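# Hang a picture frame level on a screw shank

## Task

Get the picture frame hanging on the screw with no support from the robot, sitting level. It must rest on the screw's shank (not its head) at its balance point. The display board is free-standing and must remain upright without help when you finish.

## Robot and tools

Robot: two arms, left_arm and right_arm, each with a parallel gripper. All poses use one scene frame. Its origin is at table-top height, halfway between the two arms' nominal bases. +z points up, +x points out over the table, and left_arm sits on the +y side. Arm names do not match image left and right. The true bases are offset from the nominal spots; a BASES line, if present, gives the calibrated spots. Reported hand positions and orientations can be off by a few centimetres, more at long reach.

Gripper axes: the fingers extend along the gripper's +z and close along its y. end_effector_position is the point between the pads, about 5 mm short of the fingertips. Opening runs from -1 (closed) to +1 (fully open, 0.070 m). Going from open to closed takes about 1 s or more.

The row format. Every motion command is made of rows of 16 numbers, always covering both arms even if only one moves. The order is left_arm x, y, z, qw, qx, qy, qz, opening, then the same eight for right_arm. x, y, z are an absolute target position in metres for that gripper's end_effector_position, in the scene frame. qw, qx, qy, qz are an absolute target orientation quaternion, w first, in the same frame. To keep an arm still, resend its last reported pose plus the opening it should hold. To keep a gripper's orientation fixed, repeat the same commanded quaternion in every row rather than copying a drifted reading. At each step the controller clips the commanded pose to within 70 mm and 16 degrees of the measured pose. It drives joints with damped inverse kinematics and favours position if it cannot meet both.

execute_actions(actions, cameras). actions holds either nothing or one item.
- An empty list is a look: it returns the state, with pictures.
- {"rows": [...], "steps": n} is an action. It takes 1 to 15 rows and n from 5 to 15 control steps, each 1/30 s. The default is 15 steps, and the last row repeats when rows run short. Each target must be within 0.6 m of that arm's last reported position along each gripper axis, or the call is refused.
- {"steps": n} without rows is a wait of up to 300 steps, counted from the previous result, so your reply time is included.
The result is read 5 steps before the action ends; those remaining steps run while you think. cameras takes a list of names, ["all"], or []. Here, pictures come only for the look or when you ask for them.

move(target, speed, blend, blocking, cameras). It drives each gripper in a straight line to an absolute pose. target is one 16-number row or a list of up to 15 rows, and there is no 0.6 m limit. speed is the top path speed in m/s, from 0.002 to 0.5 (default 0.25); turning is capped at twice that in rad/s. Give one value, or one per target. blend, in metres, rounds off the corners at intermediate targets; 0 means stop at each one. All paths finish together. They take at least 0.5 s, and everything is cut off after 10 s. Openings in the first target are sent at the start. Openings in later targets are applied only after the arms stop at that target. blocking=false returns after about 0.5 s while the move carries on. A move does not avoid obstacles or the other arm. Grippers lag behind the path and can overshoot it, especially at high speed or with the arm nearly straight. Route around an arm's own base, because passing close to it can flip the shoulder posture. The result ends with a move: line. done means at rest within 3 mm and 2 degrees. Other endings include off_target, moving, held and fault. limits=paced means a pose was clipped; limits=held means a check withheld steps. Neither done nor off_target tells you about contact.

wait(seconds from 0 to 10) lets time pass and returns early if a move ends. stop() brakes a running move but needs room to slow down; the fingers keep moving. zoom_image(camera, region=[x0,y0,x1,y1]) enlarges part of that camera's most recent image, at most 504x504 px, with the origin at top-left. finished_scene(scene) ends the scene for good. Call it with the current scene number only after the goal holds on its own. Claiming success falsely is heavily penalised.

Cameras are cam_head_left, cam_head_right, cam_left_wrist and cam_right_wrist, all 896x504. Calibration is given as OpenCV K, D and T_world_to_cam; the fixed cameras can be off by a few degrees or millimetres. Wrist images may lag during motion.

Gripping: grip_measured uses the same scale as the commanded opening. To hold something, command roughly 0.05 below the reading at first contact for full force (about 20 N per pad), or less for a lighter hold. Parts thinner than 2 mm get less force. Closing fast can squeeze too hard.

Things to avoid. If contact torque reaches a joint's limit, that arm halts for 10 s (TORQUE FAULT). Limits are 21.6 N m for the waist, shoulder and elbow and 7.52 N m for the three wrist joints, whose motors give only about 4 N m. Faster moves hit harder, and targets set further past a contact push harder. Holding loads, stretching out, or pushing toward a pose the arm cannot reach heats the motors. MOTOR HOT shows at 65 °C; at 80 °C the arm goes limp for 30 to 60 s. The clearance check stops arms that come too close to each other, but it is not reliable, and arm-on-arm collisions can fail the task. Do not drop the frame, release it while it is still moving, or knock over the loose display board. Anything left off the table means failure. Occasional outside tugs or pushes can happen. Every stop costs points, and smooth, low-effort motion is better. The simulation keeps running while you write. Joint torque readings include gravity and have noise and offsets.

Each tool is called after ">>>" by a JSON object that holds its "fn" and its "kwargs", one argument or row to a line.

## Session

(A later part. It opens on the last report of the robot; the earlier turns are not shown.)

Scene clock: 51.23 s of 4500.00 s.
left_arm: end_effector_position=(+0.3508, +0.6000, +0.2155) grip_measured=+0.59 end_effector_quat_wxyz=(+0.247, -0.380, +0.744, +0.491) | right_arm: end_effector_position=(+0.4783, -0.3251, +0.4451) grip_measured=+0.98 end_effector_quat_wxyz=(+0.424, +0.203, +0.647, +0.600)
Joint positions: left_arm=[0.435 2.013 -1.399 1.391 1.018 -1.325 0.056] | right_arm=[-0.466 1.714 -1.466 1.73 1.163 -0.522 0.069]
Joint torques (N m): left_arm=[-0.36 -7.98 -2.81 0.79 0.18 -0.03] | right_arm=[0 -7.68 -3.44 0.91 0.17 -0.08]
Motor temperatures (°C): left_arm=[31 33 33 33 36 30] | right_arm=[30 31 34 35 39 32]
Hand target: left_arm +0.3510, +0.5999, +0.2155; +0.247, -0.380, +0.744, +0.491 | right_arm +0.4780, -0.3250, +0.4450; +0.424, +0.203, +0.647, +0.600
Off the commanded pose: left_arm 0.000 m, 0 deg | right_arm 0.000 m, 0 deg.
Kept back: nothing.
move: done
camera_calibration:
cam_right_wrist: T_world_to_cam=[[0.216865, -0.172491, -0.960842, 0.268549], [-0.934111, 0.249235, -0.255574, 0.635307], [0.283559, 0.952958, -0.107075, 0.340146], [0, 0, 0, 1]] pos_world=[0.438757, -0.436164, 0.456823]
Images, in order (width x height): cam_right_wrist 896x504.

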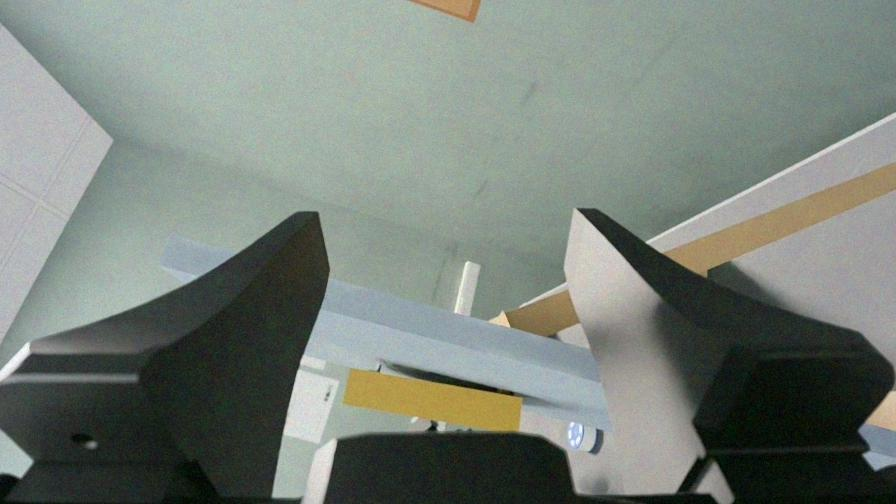

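>>> {"fn": "move", "kwargs": {
  "target": [
    [0.3510, 0.5999, 0.2155, 0.247, -0.380, 0.744, 0.491, 0.59, 0.40, -0.315, 0.44, 0.424, 0.203, 0.647, 0.600, 0.98],
    [0.3510, 0.5999, 0.2155, 0.247, -0.380, 0.744, 0.491, 0.59, 0.31, -0.25, 0.45, 0.520, -0.037, 0.849, 0.085, 0.98]
  ],
  "speed": [0.15, 0.3],
  "blend": 0.02,
  "cameras": []
}}

>>> {"fn": "move", "kwargs": {
  "target": [0.3510, 0.5999, 0.2155, 0.247, -0.380, 0.744, 0.491, 0.59, 0.32, -0.037, 0.450, 0.5429, 0.4557, 0.5243, 0.4719, 0.98],
  "speed": 0.3,
  "cameras": ["cam_head_left", "cam_head_right", "cam_right_wrist"]
}}

Scene clock: 62.37 s of 4500.00 s.
left_arm: end_effector_position=(+0.3508, +0.6000, +0.2155) grip_measured=+0.59 end_effector_quat_wxyz=(+0.247, -0.380, +0.744, +0.491) | right_arm: end_effector_position=(+0.3099, -0.2501, +0.4503) grip_measured=+0.98 end_effector_quat_wxyz=(+0.521, -0.037, +0.849, +0.085)
Joint positions: left_arm=[0.435 2.013 -1.399 1.391 1.018 -1.325 0.056] | right_arm=[0.155 1.007 -1.32 0.088 0.862 0.028 0.069]
Joint torques (N m): left_arm=[-0.22 -8.16 -2.6 0.74 0.2 0.02] | right_arm=[-0.09 -0.31 -4.54 0.06 -0.64 -0.13]
Motor temperatures (°C): left_arm=[31 33 33 33 36 30] | right_arm=[30 31 34 35 39 32]
Hand target: left_arm +0.3510, +0.5999, +0.2155; +0.247, -0.380, +0.744, +0.491 | right_arm +0.3100, -0.2500, +0.4500; +0.520, -0.037, +0.849, +0.085
Off the commanded pose: left_arm 0.000 m, 0 deg | right_arm 0.000 m, 0 deg.
Kept back: nothing.
move: done
No camera images: "cameras" was empty.

Scene clock: 65.33 s of 4500.00 s.
left_arm: end_effector_position=(+0.3508, +0.6000, +0.2155) grip_measured=+0.59 end_effector_quat_wxyz=(+0.247, -0.380, +0.744, +0.491) | right_arm: end_effector_position=(+0.3204, -0.0371, +0.4509) grip_measured=+0.98 end_effector_quat_wxyz=(+0.389, +0.334, +0.753, +0.412)
Joint positions: left_arm=[0.435 2.013 -1.399 1.391 1.018 -1.325 0.056] | right_arm=[1.034 1.366 -1.492 -0.809 0.836 2.092 0.069]
Joint torques (N m): left_arm=[-0.42 -8.16 -2.68 0.74 0.21 -0.04] | right_arm=[-0.13 -4.88 -3.86 -0.73 -0.47 0.1]
Motor temperatures (°C): left_arm=[31 33 33 33 36 30] | right_arm=[29 31 34 35 39 32]
Hand target: left_arm +0.3510, +0.5999, +0.2155; +0.247, -0.380, +0.744, +0.491 | right_arm +0.3202, -0.0372, +0.4503; +0.388, +0.334, +0.754, +0.412
Off the commanded pose: left_arm 0.000 m, 0 deg | right_arm 0.001 m, 35 deg; orientation clipped.
joint sent to its limit (right arm) — joint 6 (wrist roll), upper limit.
Kept back: nothing.
move: off_target (right_arm); limits=paced
camera_calibration:
cam_right_wrist: T_world_to_cam=[[-0.209941, -0.408761, -0.888166, 0.453189], [-0.894299, 0.447436, 0.00546762, 0.294369], [0.395163, 0.795434, -0.45949, 0.228475], [0, 0, 0, 1]] pos_world=[0.268112, -0.128202, 0.505879]
Images, in order (width x height): cam_head_left 896x504, cam_head_right 896x504, cam_right_wrist 896x504.

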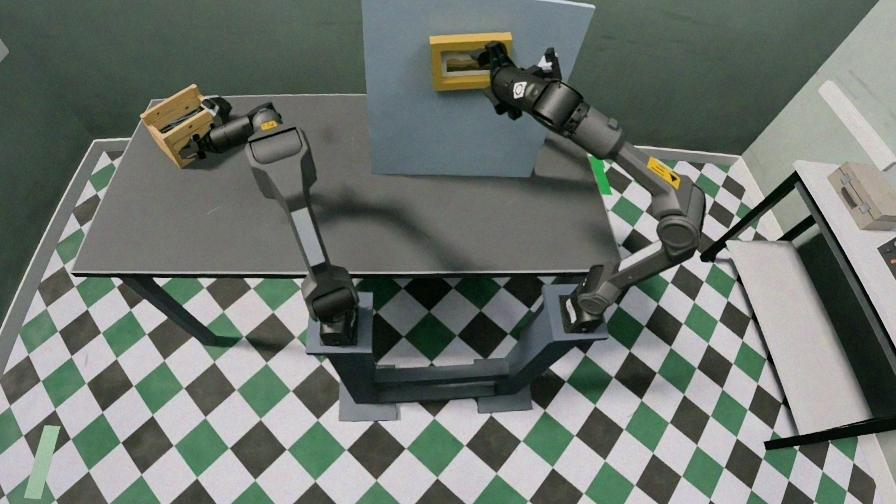

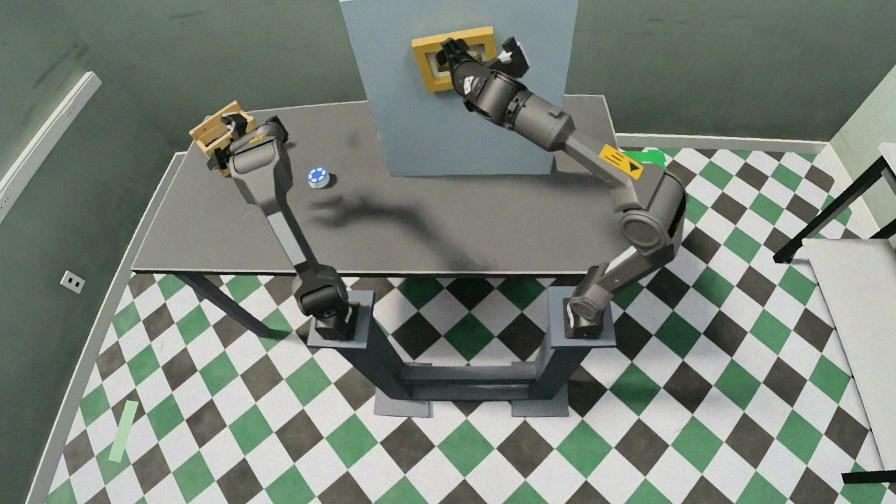

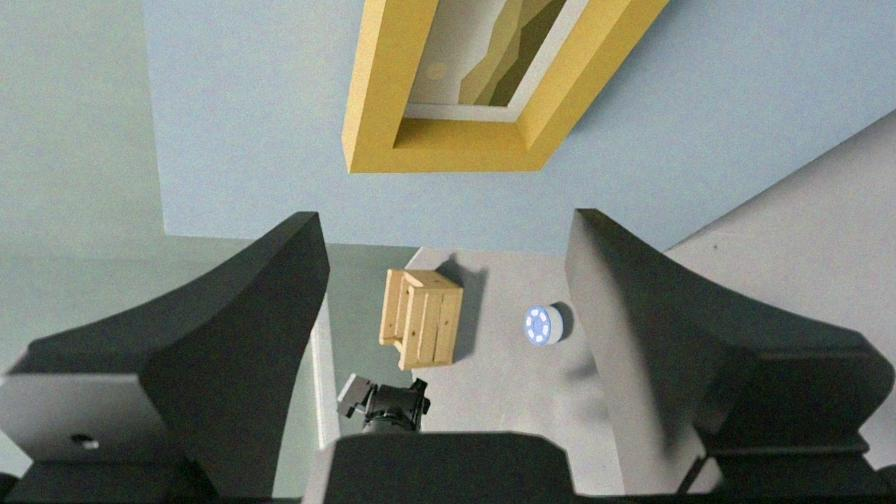

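>>> {"fn": "move", "kwargs": {
  "target": [
    [0.3510, 0.5999, 0.2155, 0.247, -0.380, 0.744, 0.491, 0.59, 0.30, -0.08, 0.45, 0.520, -0.037, 0.849, 0.085, 0.98],
    [0.3510, 0.5999, 0.2155, 0.247, -0.380, 0.744, 0.491, 0.59, 0.32, -0.036, 0.452, 0.4719, -0.5243, 0.4557, -0.5429, 0.98]
  ],
  "speed": 0.35,
  "blend": 0.02,
  "cameras": ["cam_head_left", "cam_head_right", "cam_right_wrist"]
}}

Scene clock: 70.70 s of 4500.00 s.
left_arm: end_effector_position=(+0.3508, +0.6000, +0.2155) grip_measured=+0.59 end_effector_quat_wxyz=(+0.247, -0.380, +0.744, +0.491) | right_arm: end_effector_position=(+0.3203, -0.0359, +0.4520) grip_measured=+0.98 end_effector_quat_wxyz=(-0.480, +0.535, -0.446, +0.533)
Joint positions: left_arm=[0.435 2.013 -1.399 1.391 1.018 -1.325 0.056] | right_arm=[1.272 1.513 -1.297 -1.651 1.216 0.005 0.069]
Joint torques (N m): left_arm=[-0.13 -8.06 -2.53 0.72 0.21 0] | right_arm=[-0.51 -4.91 -3.96 -1.03 0.13 0.36]
Motor temperatures (°C): left_arm=[31 33 33 33 36 30] | right_arm=[29 31 34 35 39 32]
Hand target: left_arm +0.3510, +0.5999, +0.2155; +0.247, -0.380, +0.744, +0.491 | right_arm +0.3204, -0.0361, +0.4520; -0.481, +0.535, -0.446, +0.532
Off the commanded pose: left_arm 0.000 m, 0 deg | right_arm 0.000 m, 2 deg.
joint read past its limit (right arm) — joint 5 (wrist pitch), upper limit.
joint sent to its limit (right arm) — joint 5 (wrist pitch), upper limit.
Kept back: nothing.
move: done
camera_calibration:
cam_right_wrist: T_world_to_cam=[[-0.0433583, 0.102821, 0.993754, -0.430917], [-0.58059, -0.812078, 0.0586919, 0.123994], [0.813041, -0.574419, 0.0949071, -0.205586], [0, 0, 0, 1]] pos_world=[0.220456, 0.0269076, 0.44046]
Images, in order (width x height): cam_head_left 896x504, cam_head_right 896x504, cam_right_wrist 896x504.

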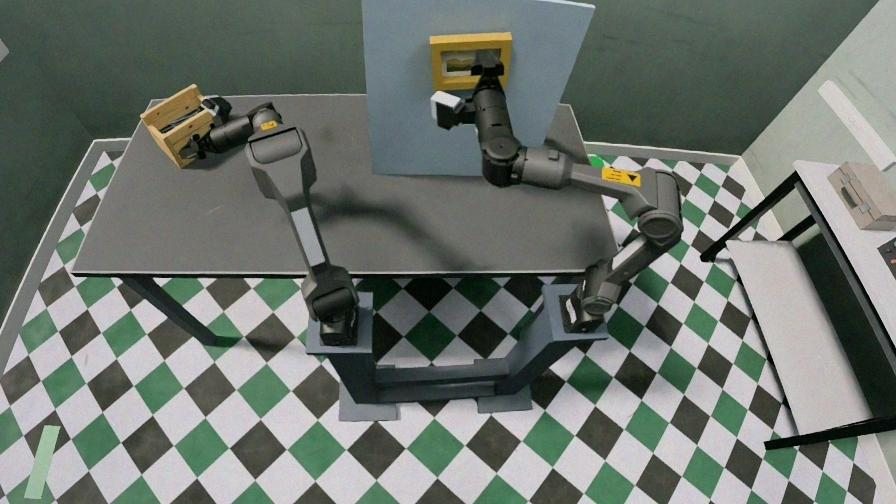

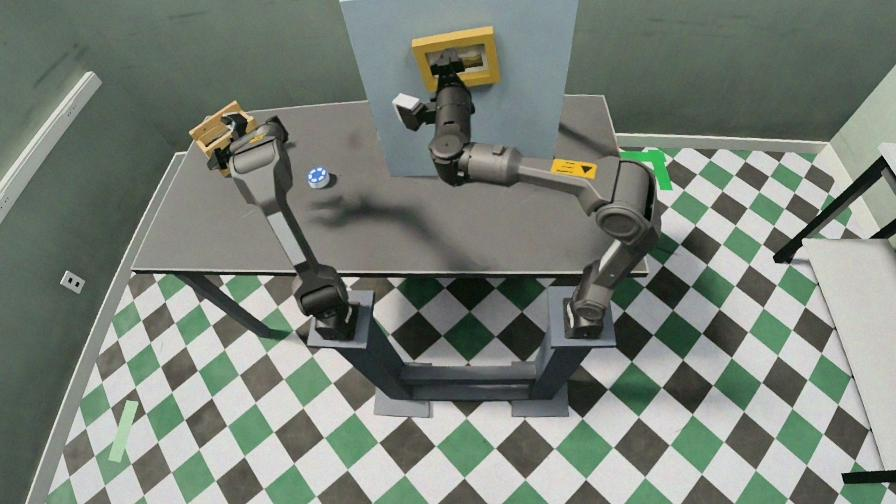

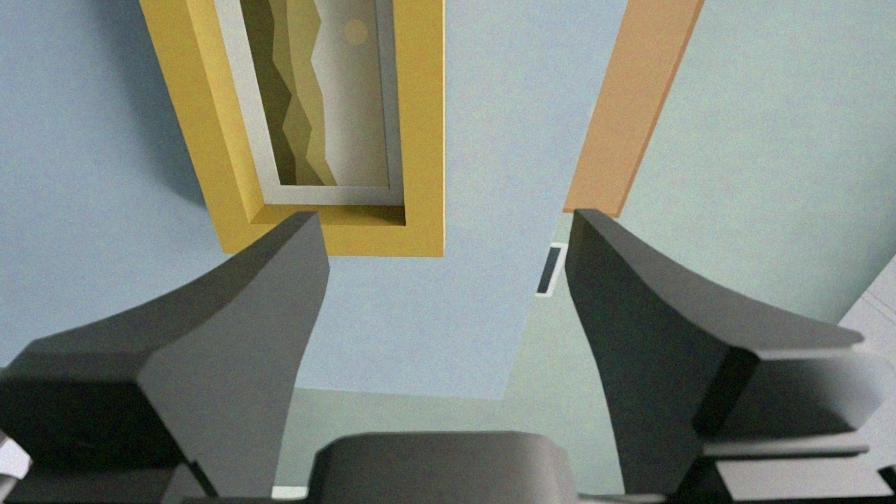

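>>> {"fn": "move", "kwargs": {
  "target": [0.3510, 0.5999, 0.2155, 0.247, -0.380, 0.744, 0.491, 0.59, 0.39, -0.036, 0.4485, 0.4719, -0.5243, 0.4557, -0.5429, 0.98],
  "speed": 0.1,
  "cameras": ["cam_head_left", "cam_right_wrist"]
}}

Scene clock: 72.40 s of 4500.00 s.
left_arm: end_effector_position=(+0.3508, +0.6000, +0.2155) grip_measured=+0.59 end_effector_quat_wxyz=(+0.247, -0.380, +0.744, +0.491) | right_arm: end_effector_position=(+0.3904, -0.0357, +0.4482) grip_measured=+0.98 end_effector_quat_wxyz=(-0.472, +0.525, -0.456, +0.543)
Joint positions: left_arm=[0.435 2.013 -1.399 1.391 1.018 -1.325 0.056] | right_arm=[1.066 1.645 -1.431 -1.683 1.052 0.025 0.069]
Joint torques (N m): left_arm=[-0.12 -8.19 -2.39 0.73 0.22 -0.02] | right_arm=[0.71 -7.36 -3.83 -1.05 0.24 0.25]
Motor temperatures (°C): left_arm=[31 33 33 33 36 30] | right_arm=[29 31 34 35 39 32]
Hand target: left_arm +0.3510, +0.5999, +0.2155; +0.247, -0.380, +0.744, +0.491 | right_arm +0.3900, -0.0360, +0.4485; -0.472, +0.524, -0.456, +0.543
Off the commanded pose: left_arm 0.000 m, 0 deg | right_arm 0.001 m, 0 deg.
Kept back: nothing.
move: done
camera_calibration:
cam_right_wrist: T_world_to_cam=[[-0.0440536, 0.101325, 0.993878, -0.423981], [-0.612149, -0.788944, 0.0532987, 0.180659], [0.789514, -0.606053, 0.0967818, -0.254899], [0, 0, 0, 1]] pos_world=[0.293158, 0.0310073, 0.436426]
Images, in order (width x height): cam_head_left 896x504, cam_right_wrist 896x504.

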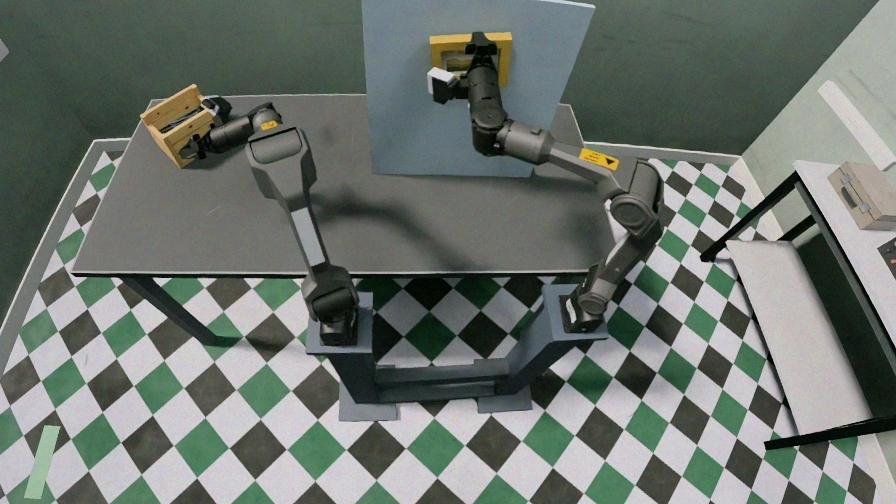

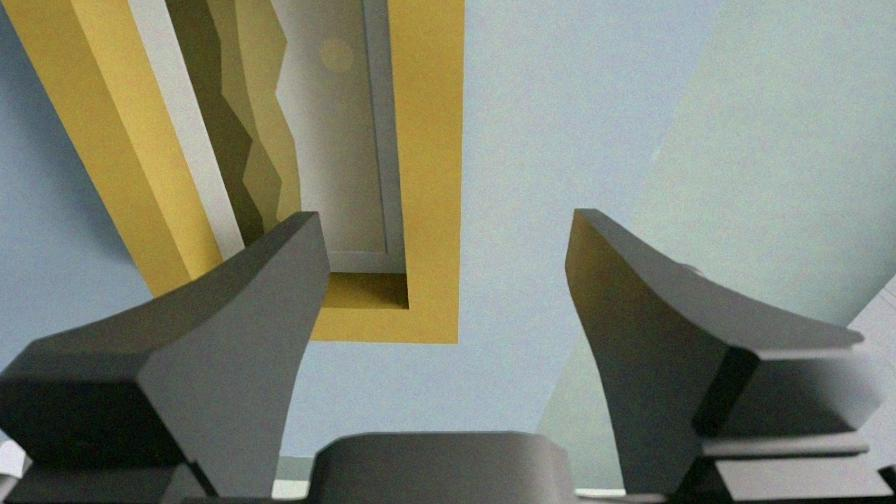

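>>> {"fn": "move", "kwargs": {
  "target": [0.3510, 0.5999, 0.2155, 0.247, -0.380, 0.744, 0.491, 0.59, 0.4205, -0.036, 0.446, 0.4719, -0.5243, 0.4557, -0.5429, 0.98],
  "speed": 0.06,
  "cameras": ["cam_head_left", "cam_right_wrist"]
}}

Scene clock: 73.77 s of 4500.00 s.
left_arm: end_effector_position=(+0.3508, +0.6000, +0.2155) grip_measured=+0.59 end_effector_quat_wxyz=(+0.247, -0.380, +0.744, +0.491) | right_arm: end_effector_position=(+0.4209, -0.0361, +0.4459) grip_measured=+0.98 end_effector_quat_wxyz=(-0.472, +0.524, -0.456, +0.543)
Joint positions: left_arm=[0.435 2.013 -1.399 1.391 1.018 -1.325 0.056] | right_arm=[0.985 1.703 -1.496 -1.696 0.972 0.029 0.069]
Joint torques (N m): left_arm=[0.08 -8.11 -2.57 0.73 0.21 -0.06] | right_arm=[0.64 -7.3 -4.21 -1.02 0.23 0.34]
Motor temperatures (°C): left_arm=[31 33 33 33 36 30] | right_arm=[29 31 34 35 39 32]
Hand target: left_arm +0.3510, +0.5999, +0.2155; +0.247, -0.380, +0.744, +0.491 | right_arm +0.4205, -0.0360, +0.4460; -0.472, +0.524, -0.456, +0.543
Off the commanded pose: left_arm 0.000 m, 0 deg | right_arm 0.000 m, 0 deg.
Kept back: nothing.
move: done
camera_calibration:
cam_right_wrist: T_world_to_cam=[[-0.0442462, 0.101566, 0.993844, -0.420165], [-0.612582, -0.788607, 0.053319, 0.199326], [0.789168, -0.606452, 0.09711, -0.279018], [0, 0, 0, 1]] pos_world=[0.323705, 0.0306536, 0.434046]
Images, in order (width x height): cam_head_left 896x504, cam_right_wrist 896x504.

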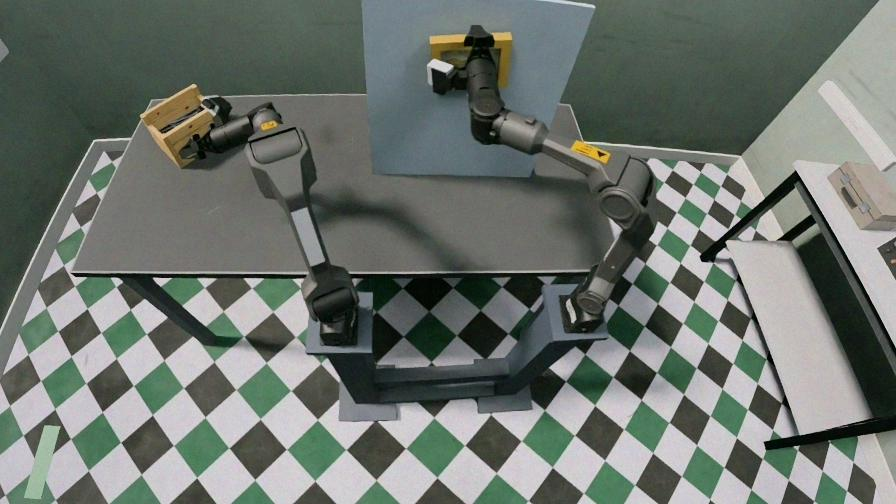

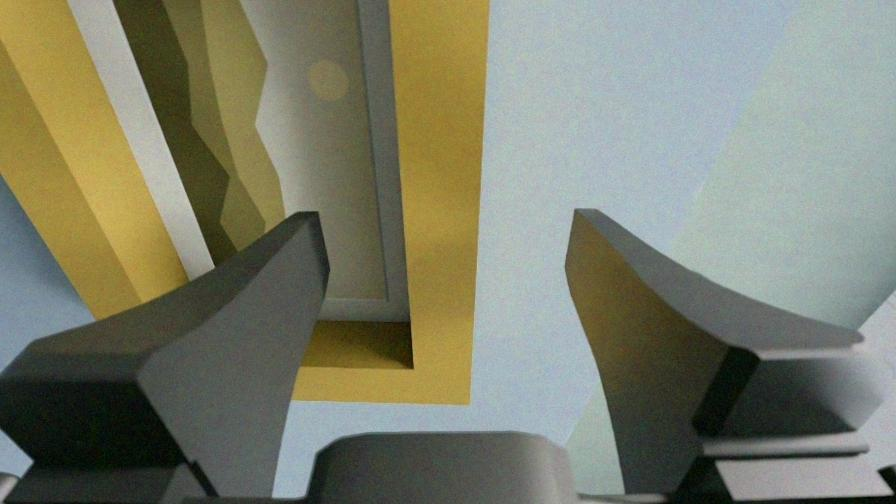

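>>> {"fn": "move", "kwargs": {
  "target": [
    [0.3510, 0.5999, 0.2155, 0.247, -0.380, 0.744, 0.491, 0.59, 0.4205, -0.036, 0.446, 0.4719, -0.5243, 0.4557, -0.5429, -0.2],
    [0.3510, 0.5999, 0.2155, 0.247, -0.380, 0.744, 0.491, 0.59, 0.4205, -0.036, 0.446, 0.4719, -0.5243, 0.4557, -0.5429, -0.36]
  ],
  "speed": 0.06,
  "cameras": ["cam_right_wrist"]
}}

Scene clock: 76.17 s of 4500.00 s.
left_arm: end_effector_position=(+0.3508, +0.6000, +0.2155) grip_measured=+0.59 end_effector_quat_wxyz=(+0.247, -0.380, +0.744, +0.491) | right_arm: end_effector_position=(+0.4207, -0.0359, +0.4455) grip_measured=-0.36 end_effector_quat_wxyz=(-0.471, +0.525, -0.456, +0.543)
Joint positions: left_arm=[0.435 2.013 -1.399 1.391 1.018 -1.325 0.056] | right_arm=[0.986 1.703 -1.495 -1.696 0.973 0.029 0.022]
Joint torques (N m): left_arm=[-0.11 -8.38 -2.37 0.7 0.24 -0.03] | right_arm=[0.67 -7.78 -3.86 -1.09 0.2 0.21]
Motor temperatures (°C): left_arm=[31 33 33 33 36 30] | right_arm=[29 31 34 35 39 32]
Hand target: left_arm +0.3510, +0.5999, +0.2155; +0.247, -0.380, +0.744, +0.491 | right_arm +0.4205, -0.0360, +0.4460; -0.472, +0.524, -0.456, +0.543
Off the commanded pose: left_arm 0.000 m, 0 deg | right_arm 0.001 m, 0 deg.
Kept back: nothing.
move: done
camera_calibration:
cam_right_wrist: T_world_to_cam=[[-0.0438601, 0.102303, 0.993786, -0.419981], [-0.612537, -0.788586, 0.0541452, 0.198946], [0.789224, -0.606355, 0.0972518, -0.278775], [0, 0, 0, 1]] pos_world=[0.323458, 0.0308145, 0.433711]
Images, in order (width x height): cam_right_wrist 896x504.

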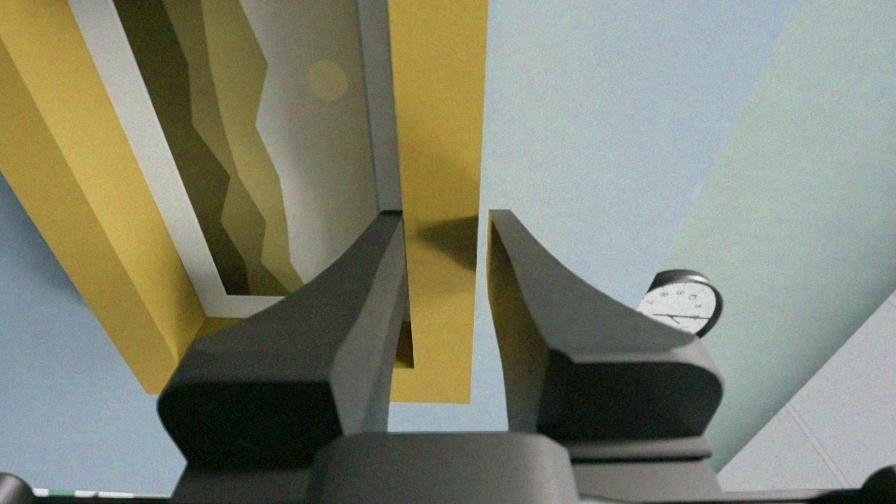

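>>> {"fn": "move", "kwargs": {
  "target": [
    [0.3510, 0.5999, 0.2155, 0.247, -0.380, 0.744, 0.491, 0.59, 0.4205, -0.036, 0.446, 0.4719, -0.5243, 0.4557, -0.5429, -0.41],
    [0.3510, 0.5999, 0.2155, 0.247, -0.380, 0.744, 0.491, 0.59, 0.4205, -0.036, 0.446, 0.4719, -0.5243, 0.4557, -0.5429, -0.45]
  ],
  "speed": 0.06,
  "cameras": ["cam_right_wrist"]
}}

Scene clock: 78.33 s of 4500.00 s.
left_arm: end_effector_position=(+0.3508, +0.6000, +0.2155) grip_measured=+0.59 end_effector_quat_wxyz=(+0.247, -0.380, +0.744, +0.491) | right_arm: end_effector_position=(+0.4205, -0.0361, +0.4460) grip_measured=-0.45 end_effector_quat_wxyz=(-0.472, +0.524, -0.456, +0.543)
Joint positions: left_arm=[0.435 2.013 -1.399 1.391 1.018 -1.325 0.056] | right_arm=[0.986 1.702 -1.495 -1.696 0.973 0.029 0.019]
Joint torques (N m): left_arm=[-0.12 -8.34 -2.54 0.67 0.23 -0.01] | right_arm=[0.08 -6.85 -5.3 -1.44 0.06 0.1]
Motor temperatures (°C): left_arm=[31 33 33 33 36 30] | right_arm=[29 31 34 35 39 32]
Hand target: left_arm +0.3510, +0.5999, +0.2155; +0.247, -0.380, +0.744, +0.491 | right_arm +0.4205, -0.0360, +0.4460; -0.472, +0.524, -0.456, +0.543
Off the commanded pose: left_arm 0.000 m, 0 deg | right_arm 0.000 m, 0 deg.
Kept back: nothing.
move: done
camera_calibration:
cam_right_wrist: T_world_to_cam=[[-0.0443958, 0.101535, 0.993841, -0.420218], [-0.612566, -0.788627, 0.0532053, 0.199095], [0.789172, -0.606431, 0.0972083, -0.27879], [0, 0, 0, 1]] pos_world=[0.323316, 0.0306116, 0.434138]
Images, in order (width x height): cam_right_wrist 896x504.

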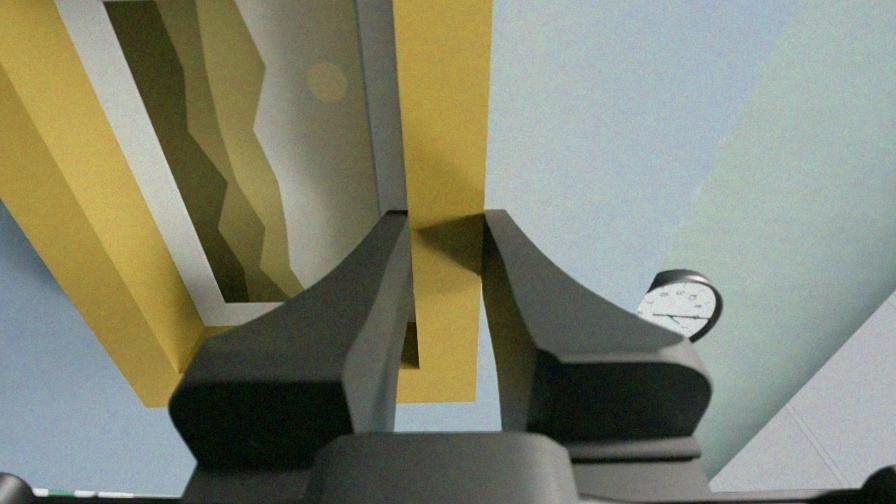

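>>> {"fn": "move", "kwargs": {
  "target": [0.3510, 0.5999, 0.2155, 0.247, -0.380, 0.744, 0.491, 0.59, 0.4205, -0.036, 0.446, 0.4719, -0.5243, 0.4557, -0.5429, -0.50],
  "speed": 0.06,
  "cameras": ["cam_right_wrist", "cam_head_left"]
}}

Scene clock: 79.33 s of 4500.00 s.
left_arm: end_effector_position=(+0.3508, +0.6000, +0.2155) grip_measured=+0.59 end_effector_quat_wxyz=(+0.247, -0.380, +0.744, +0.491) | right_arm: end_effector_position=(+0.4205, -0.0361, +0.4460) grip_measured=-0.45 end_effector_quat_wxyz=(-0.472, +0.524, -0.456, +0.543)
Joint positions: left_arm=[0.435 2.013 -1.399 1.391 1.018 -1.325 0.056] | right_arm=[0.986 1.702 -1.495 -1.696 0.973 0.029 0.019]
Joint torques (N m): left_arm=[-0.04 -8.2 -2.31 0.7 0.25 -0.05] | right_arm=[-0.16 -7 -5.37 -1.55 0.03 0.06]
Motor temperatures (°C): left_arm=[31 33 33 33 36 30] | right_arm=[29 31 34 35 39 32]
Hand target: left_arm +0.3510, +0.5999, +0.2155; +0.247, -0.380, +0.744, +0.491 | right_arm +0.4205, -0.0360, +0.4460; -0.472, +0.524, -0.456, +0.543
Off the commanded pose: left_arm 0.000 m, 0 deg | right_arm 0.000 m, 0 deg.
Kept back: nothing.
move: done
camera_calibration:
cam_right_wrist: T_world_to_cam=[[-0.0443958, 0.101535, 0.993841, -0.420218], [-0.612566, -0.788627, 0.0532053, 0.199095], [0.789172, -0.606431, 0.0972083, -0.27879], [0, 0, 0, 1]] pos_world=[0.323316, 0.0306116, 0.434138]
Images, in order (width x height): cam_head_left 896x504, cam_right_wrist 896x504.

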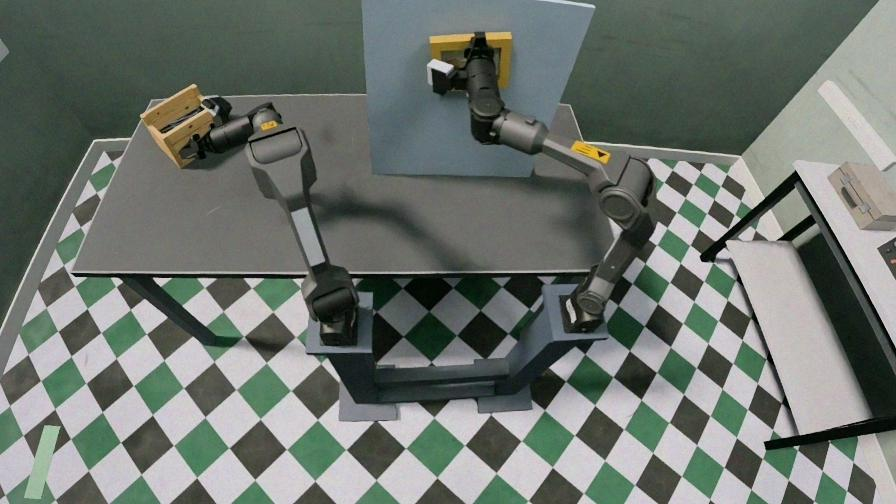

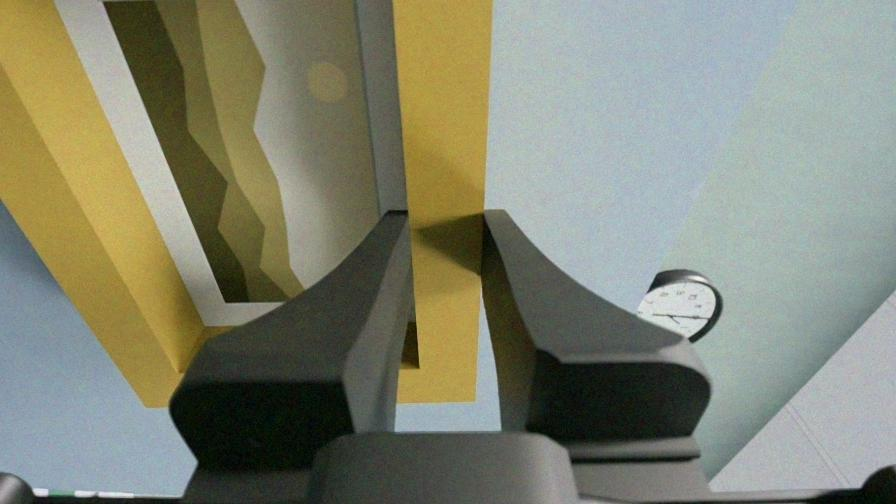

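>>> {"fn": "move", "kwargs": {
  "target": [0.3510, 0.5999, 0.2155, 0.247, -0.380, 0.744, 0.491, 0.59, 0.4205, -0.0425, 0.4475, 0.5087, -0.4912, 0.4912, -0.5087, -0.50],
  "speed": 0.03,
  "cameras": ["cam_right_wrist", "cam_head_left", "cam_head_right"]
}}

Scene clock: 82.87 s of 4500.00 s.
left_arm: end_effector_position=(+0.3508, +0.6000, +0.2155) grip_measured=+0.59 end_effector_quat_wxyz=(+0.247, -0.380, +0.744, +0.491) | right_arm: end_effector_position=(+0.4201, -0.0420, +0.4478) grip_measured=-0.45 end_effector_quat_wxyz=(+0.509, -0.491, +0.491, -0.508)
Joint positions: left_arm=[0.435 2.013 -1.399 1.391 1.018 -1.325 0.056] | right_arm=[0.976 1.683 -1.477 -1.698 0.961 0.171 0.019]
Joint torques (N m): left_arm=[0.03 -8.3 -2.23 0.7 0.28 -0.01] | right_arm=[-8.01 -8.39 -2.55 0.4 2.25 0.3]
Motor temperatures (°C): left_arm=[31 33 33 33 36 30] | right_arm=[29 31 34 35 39 32]
Hand target: left_arm +0.3510, +0.5999, +0.2155; +0.247, -0.380, +0.744, +0.491 | right_arm +0.4205, -0.0425, +0.4475; +0.509, -0.491, +0.491, -0.509
Off the commanded pose: left_arm 0.000 m, 0 deg | right_arm 0.001 m, 0 deg.
Kept back: nothing.
move: done
camera_calibration:
cam_right_wrist: T_world_to_cam=[[-0.045331, -0.0394571, 0.998192, -0.42894], [-0.60736, -0.79224, -0.0588982, 0.241995], [0.793132, -0.608932, 0.0119484, -0.245796], [0, 0, 0, 1]] pos_world=[0.322482, 0.0251203, 0.445354]
Images, in order (width x height): cam_head_left 896x504, cam_head_right 896x504, cam_right_wrist 896x504.

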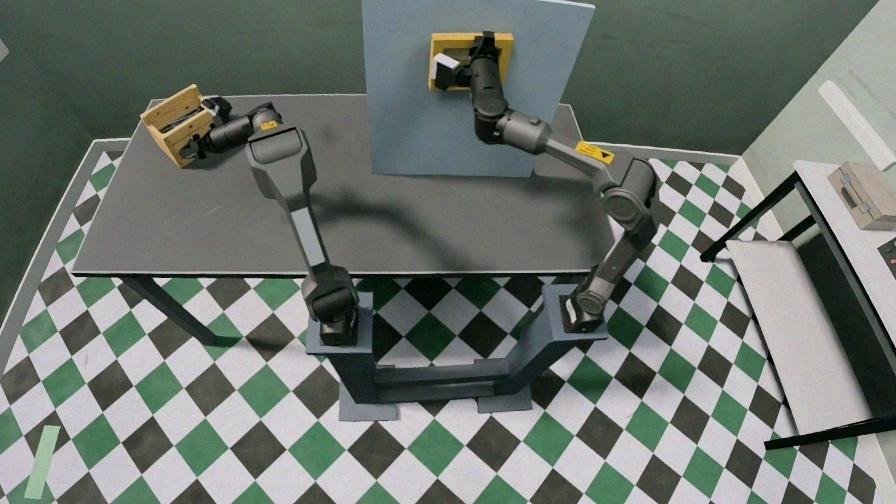

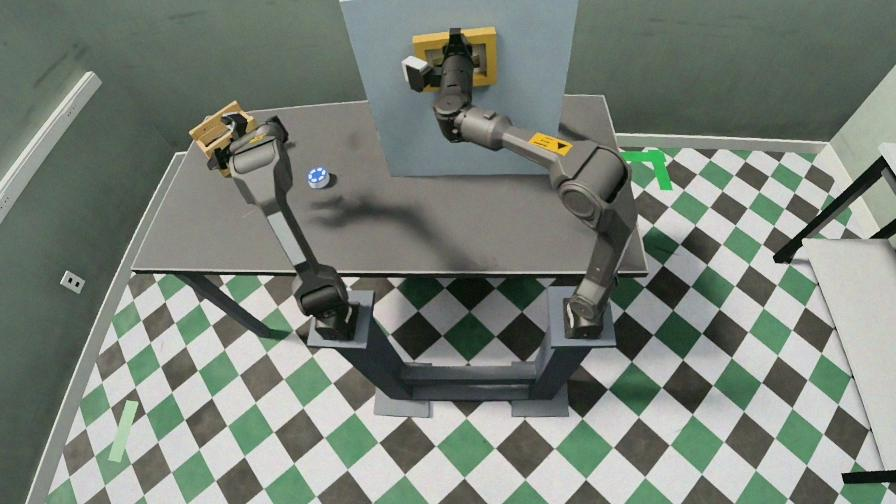

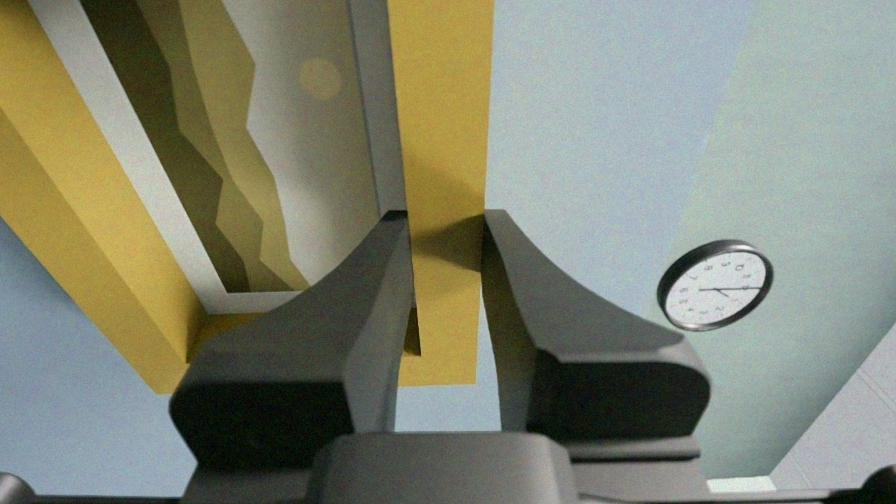

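>>> {"fn": "zoom_image", "kwargs": {
  "camera": "cam_head_left",
  "region": [420, 20, 524, 100]
}}

>>> {"fn": "zoom_image", "kwargs": {
  "camera": "cam_head_right",
  "region": [400, 10, 512, 100]
}}

Scaled by 4.846 from the camera's 896x504 image, which has a finer 1280x720 frame.

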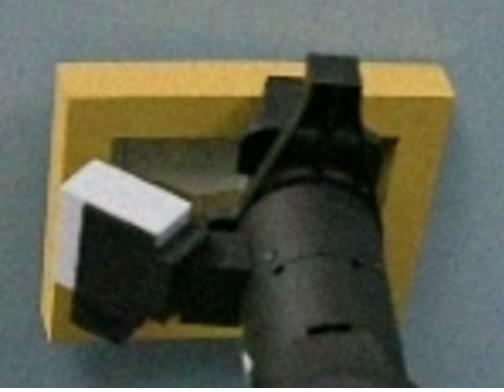

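Scaled by 4.500 from the camera's 896x504 image, which has a finer 1280x720 frame.

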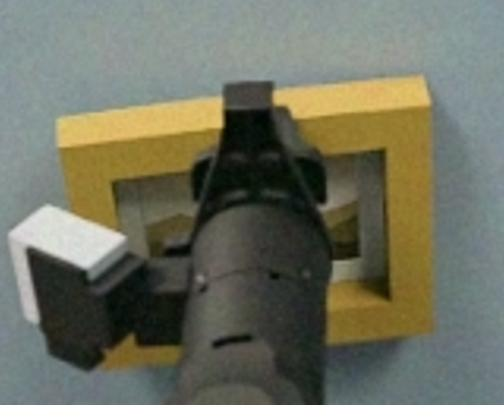

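>>> {"fn": "move", "kwargs": {
  "target": [0.3510, 0.5999, 0.2155, 0.247, -0.380, 0.744, 0.491, 0.59, 0.4205, -0.0395, 0.4475, 0.5087, -0.4912, 0.4912, -0.5087, -0.50],
  "speed": 0.02,
  "cameras": ["cam_right_wrist"]
}}

Scene clock: 85.27 s of 4500.00 s.
left_arm: end_effector_position=(+0.3508, +0.6000, +0.2155) grip_measured=+0.59 end_effector_quat_wxyz=(+0.247, -0.380, +0.744, +0.491) | right_arm: end_effector_position=(+0.4209, -0.0417, +0.4476) grip_measured=-0.45 end_effector_quat_wxyz=(+0.507, -0.489, +0.493, -0.510)
Joint positions: left_arm=[0.435 2.013 -1.399 1.391 1.018 -1.325 0.056] | right_arm=[0.978 1.691 -1.487 -1.693 0.971 0.168 0.019]
Joint torques (N m): left_arm=[0.22 -8.36 -2.3 0.7 0.26 -0.05] | right_arm=[-4.11 -1.71 -3.23 0.4 0.03 0.1]
Motor temperatures (°C): left_arm=[31 33 33 33 36 30] | right_arm=[30 31 34 35 39 32]
Hand target: left_arm +0.3510, +0.5999, +0.2155; +0.247, -0.380, +0.744, +0.491 | right_arm +0.4205, -0.0395, +0.4475; +0.509, -0.491, +0.491, -0.509
Off the commanded pose: left_arm 0.000 m, 0 deg | right_arm 0.002 m, 0 deg.
Kept back: nothing.
move: done
camera_calibration:
cam_right_wrist: T_world_to_cam=[[-0.04453, -0.0402963, 0.998195, -0.429031], [-0.613864, -0.787191, -0.059163, 0.245727], [0.788155, -0.615391, 0.0103172, -0.243603], [0, 0, 0, 1]] pos_world=[0.323735, 0.0262354, 0.445308]
Images, in order (width x height): cam_right_wrist 896x504.

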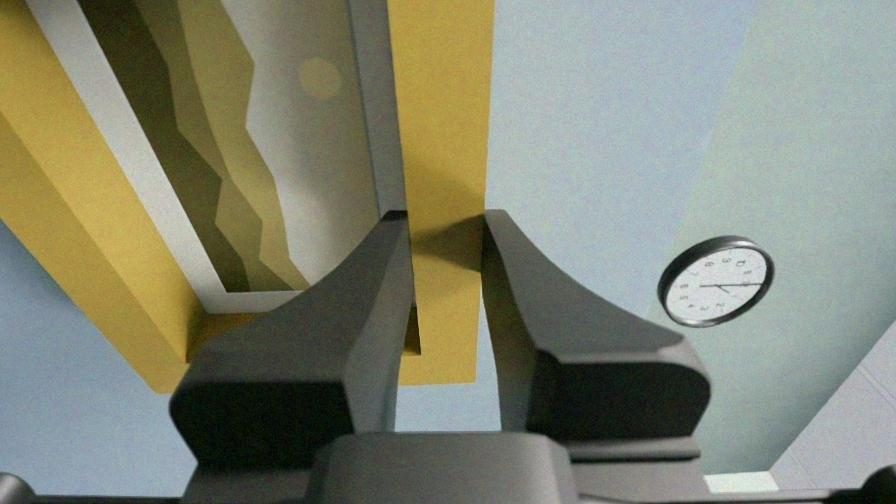

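>>> {"fn": "execute_actions", "kwargs": {
  "actions": [],
  "cameras": ["all"]
}}

Scene clock: 86.63 s of 4500.00 s.
left_arm: end_effector_position=(+0.3508, +0.6000, +0.2155) grip_measured=+0.59 end_effector_quat_wxyz=(+0.247, -0.380, +0.744, +0.491) | right_arm: end_effector_position=(+0.4207, -0.0397, +0.4468) grip_measured=-0.45 end_effector_quat_wxyz=(+0.508, -0.491, +0.492, -0.509)
Joint positions: left_arm=[0.435 2.013 -1.399 1.391 1.018 -1.325 0.056] | right_arm=[0.98 1.693 -1.487 -1.694 0.967 0.168 0.019]
Joint torques (N m): left_arm=[0.06 -8.3 -2.14 0.67 0.26 -0.06] | right_arm=[-1.11 -3.45 -4.44 -1.08 -0.75 0.05]
Motor temperatures (°C): left_arm=[31 33 33 33 36 30] | right_arm=[30 31 34 35 39 32]
Hand target: left_arm +0.3510, +0.5999, +0.2155; +0.247, -0.380, +0.744, +0.491 | right_arm +0.4205, -0.0395, +0.4475; +0.509, -0.491, +0.491, -0.509
Off the commanded pose: left_arm 0.000 m, 0 deg | right_arm 0.001 m, 0 deg.
Steps of this call (1-41: nothing new was sent). Readings (end_effector_position of left_arm | right_arm):
1: (+0.3508, +0.6000, +0.2155) | (+0.4209, -0.0417, +0.4476)
2: (+0.3508, +0.6000, +0.2155) | (+0.4209, -0.0417, +0.4476)
4: (+0.3508, +0.6000, +0.2155) | (+0.4209, -0.0415, +0.4475)
8: (+0.3508, +0.6000, +0.2155) | (+0.4209, -0.0415, +0.4475)
41: the state above
camera_calibration:
cam_left_wrist: T_world_to_cam=[[0.800828, -0.211141, -0.560441, -0.0299425], [-0.482033, -0.782587, -0.393956, 0.724194], [-0.355414, 0.585642, -0.728494, 0.0520087], [0, 0, 0, 1]] pos_world=[0.391549, 0.529965, 0.306408]
cam_right_wrist: T_world_to_cam=[[-0.0433501, -0.0384545, 0.99832, -0.428646], [-0.60949, -0.790748, -0.0569248, 0.244153], [0.791608, -0.610933, 0.0108414, -0.24374], [0, 0, 0, 1]] pos_world=[0.323173, 0.0276713, 0.444467]

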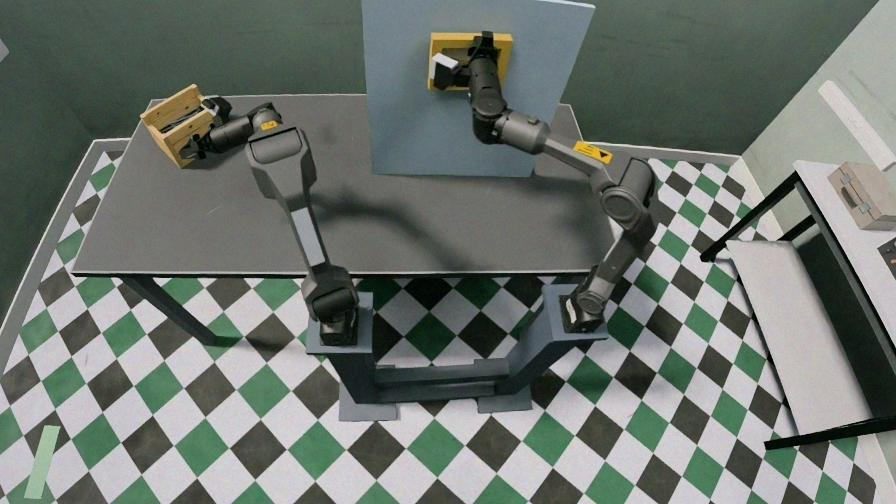

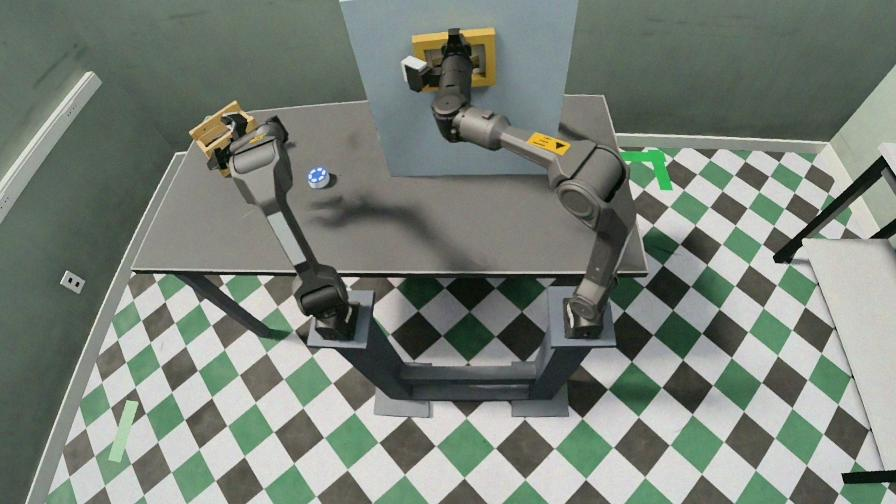

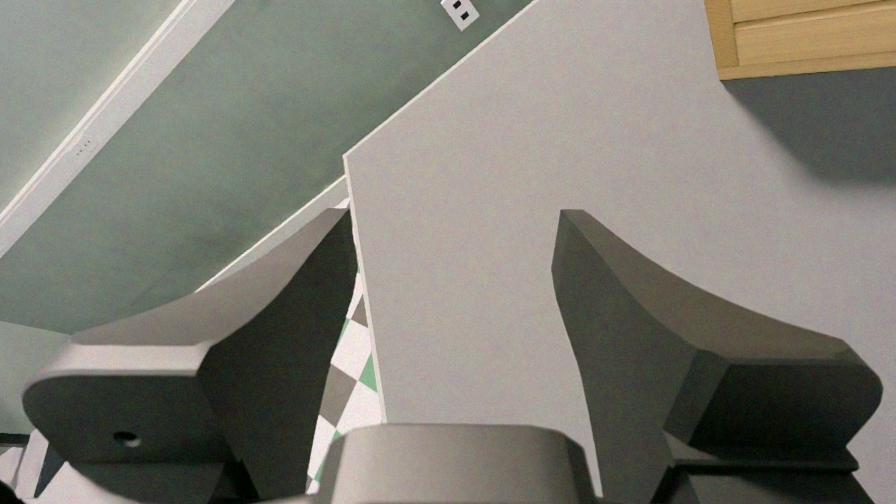

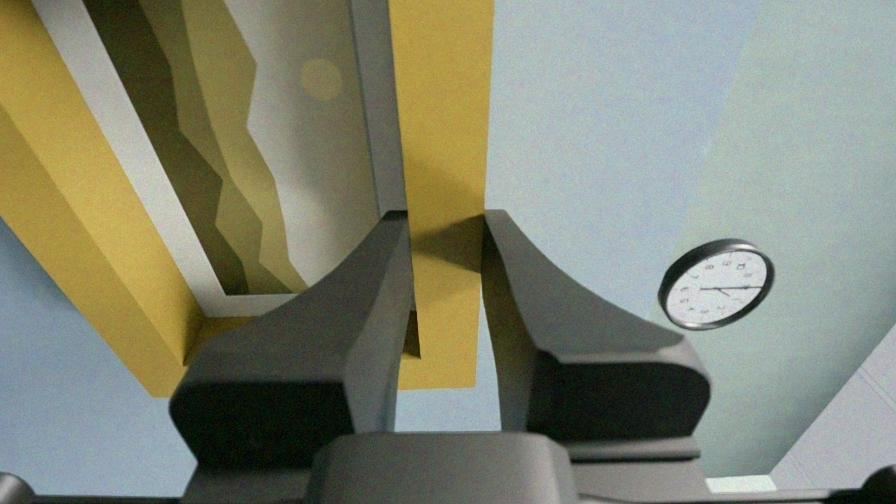

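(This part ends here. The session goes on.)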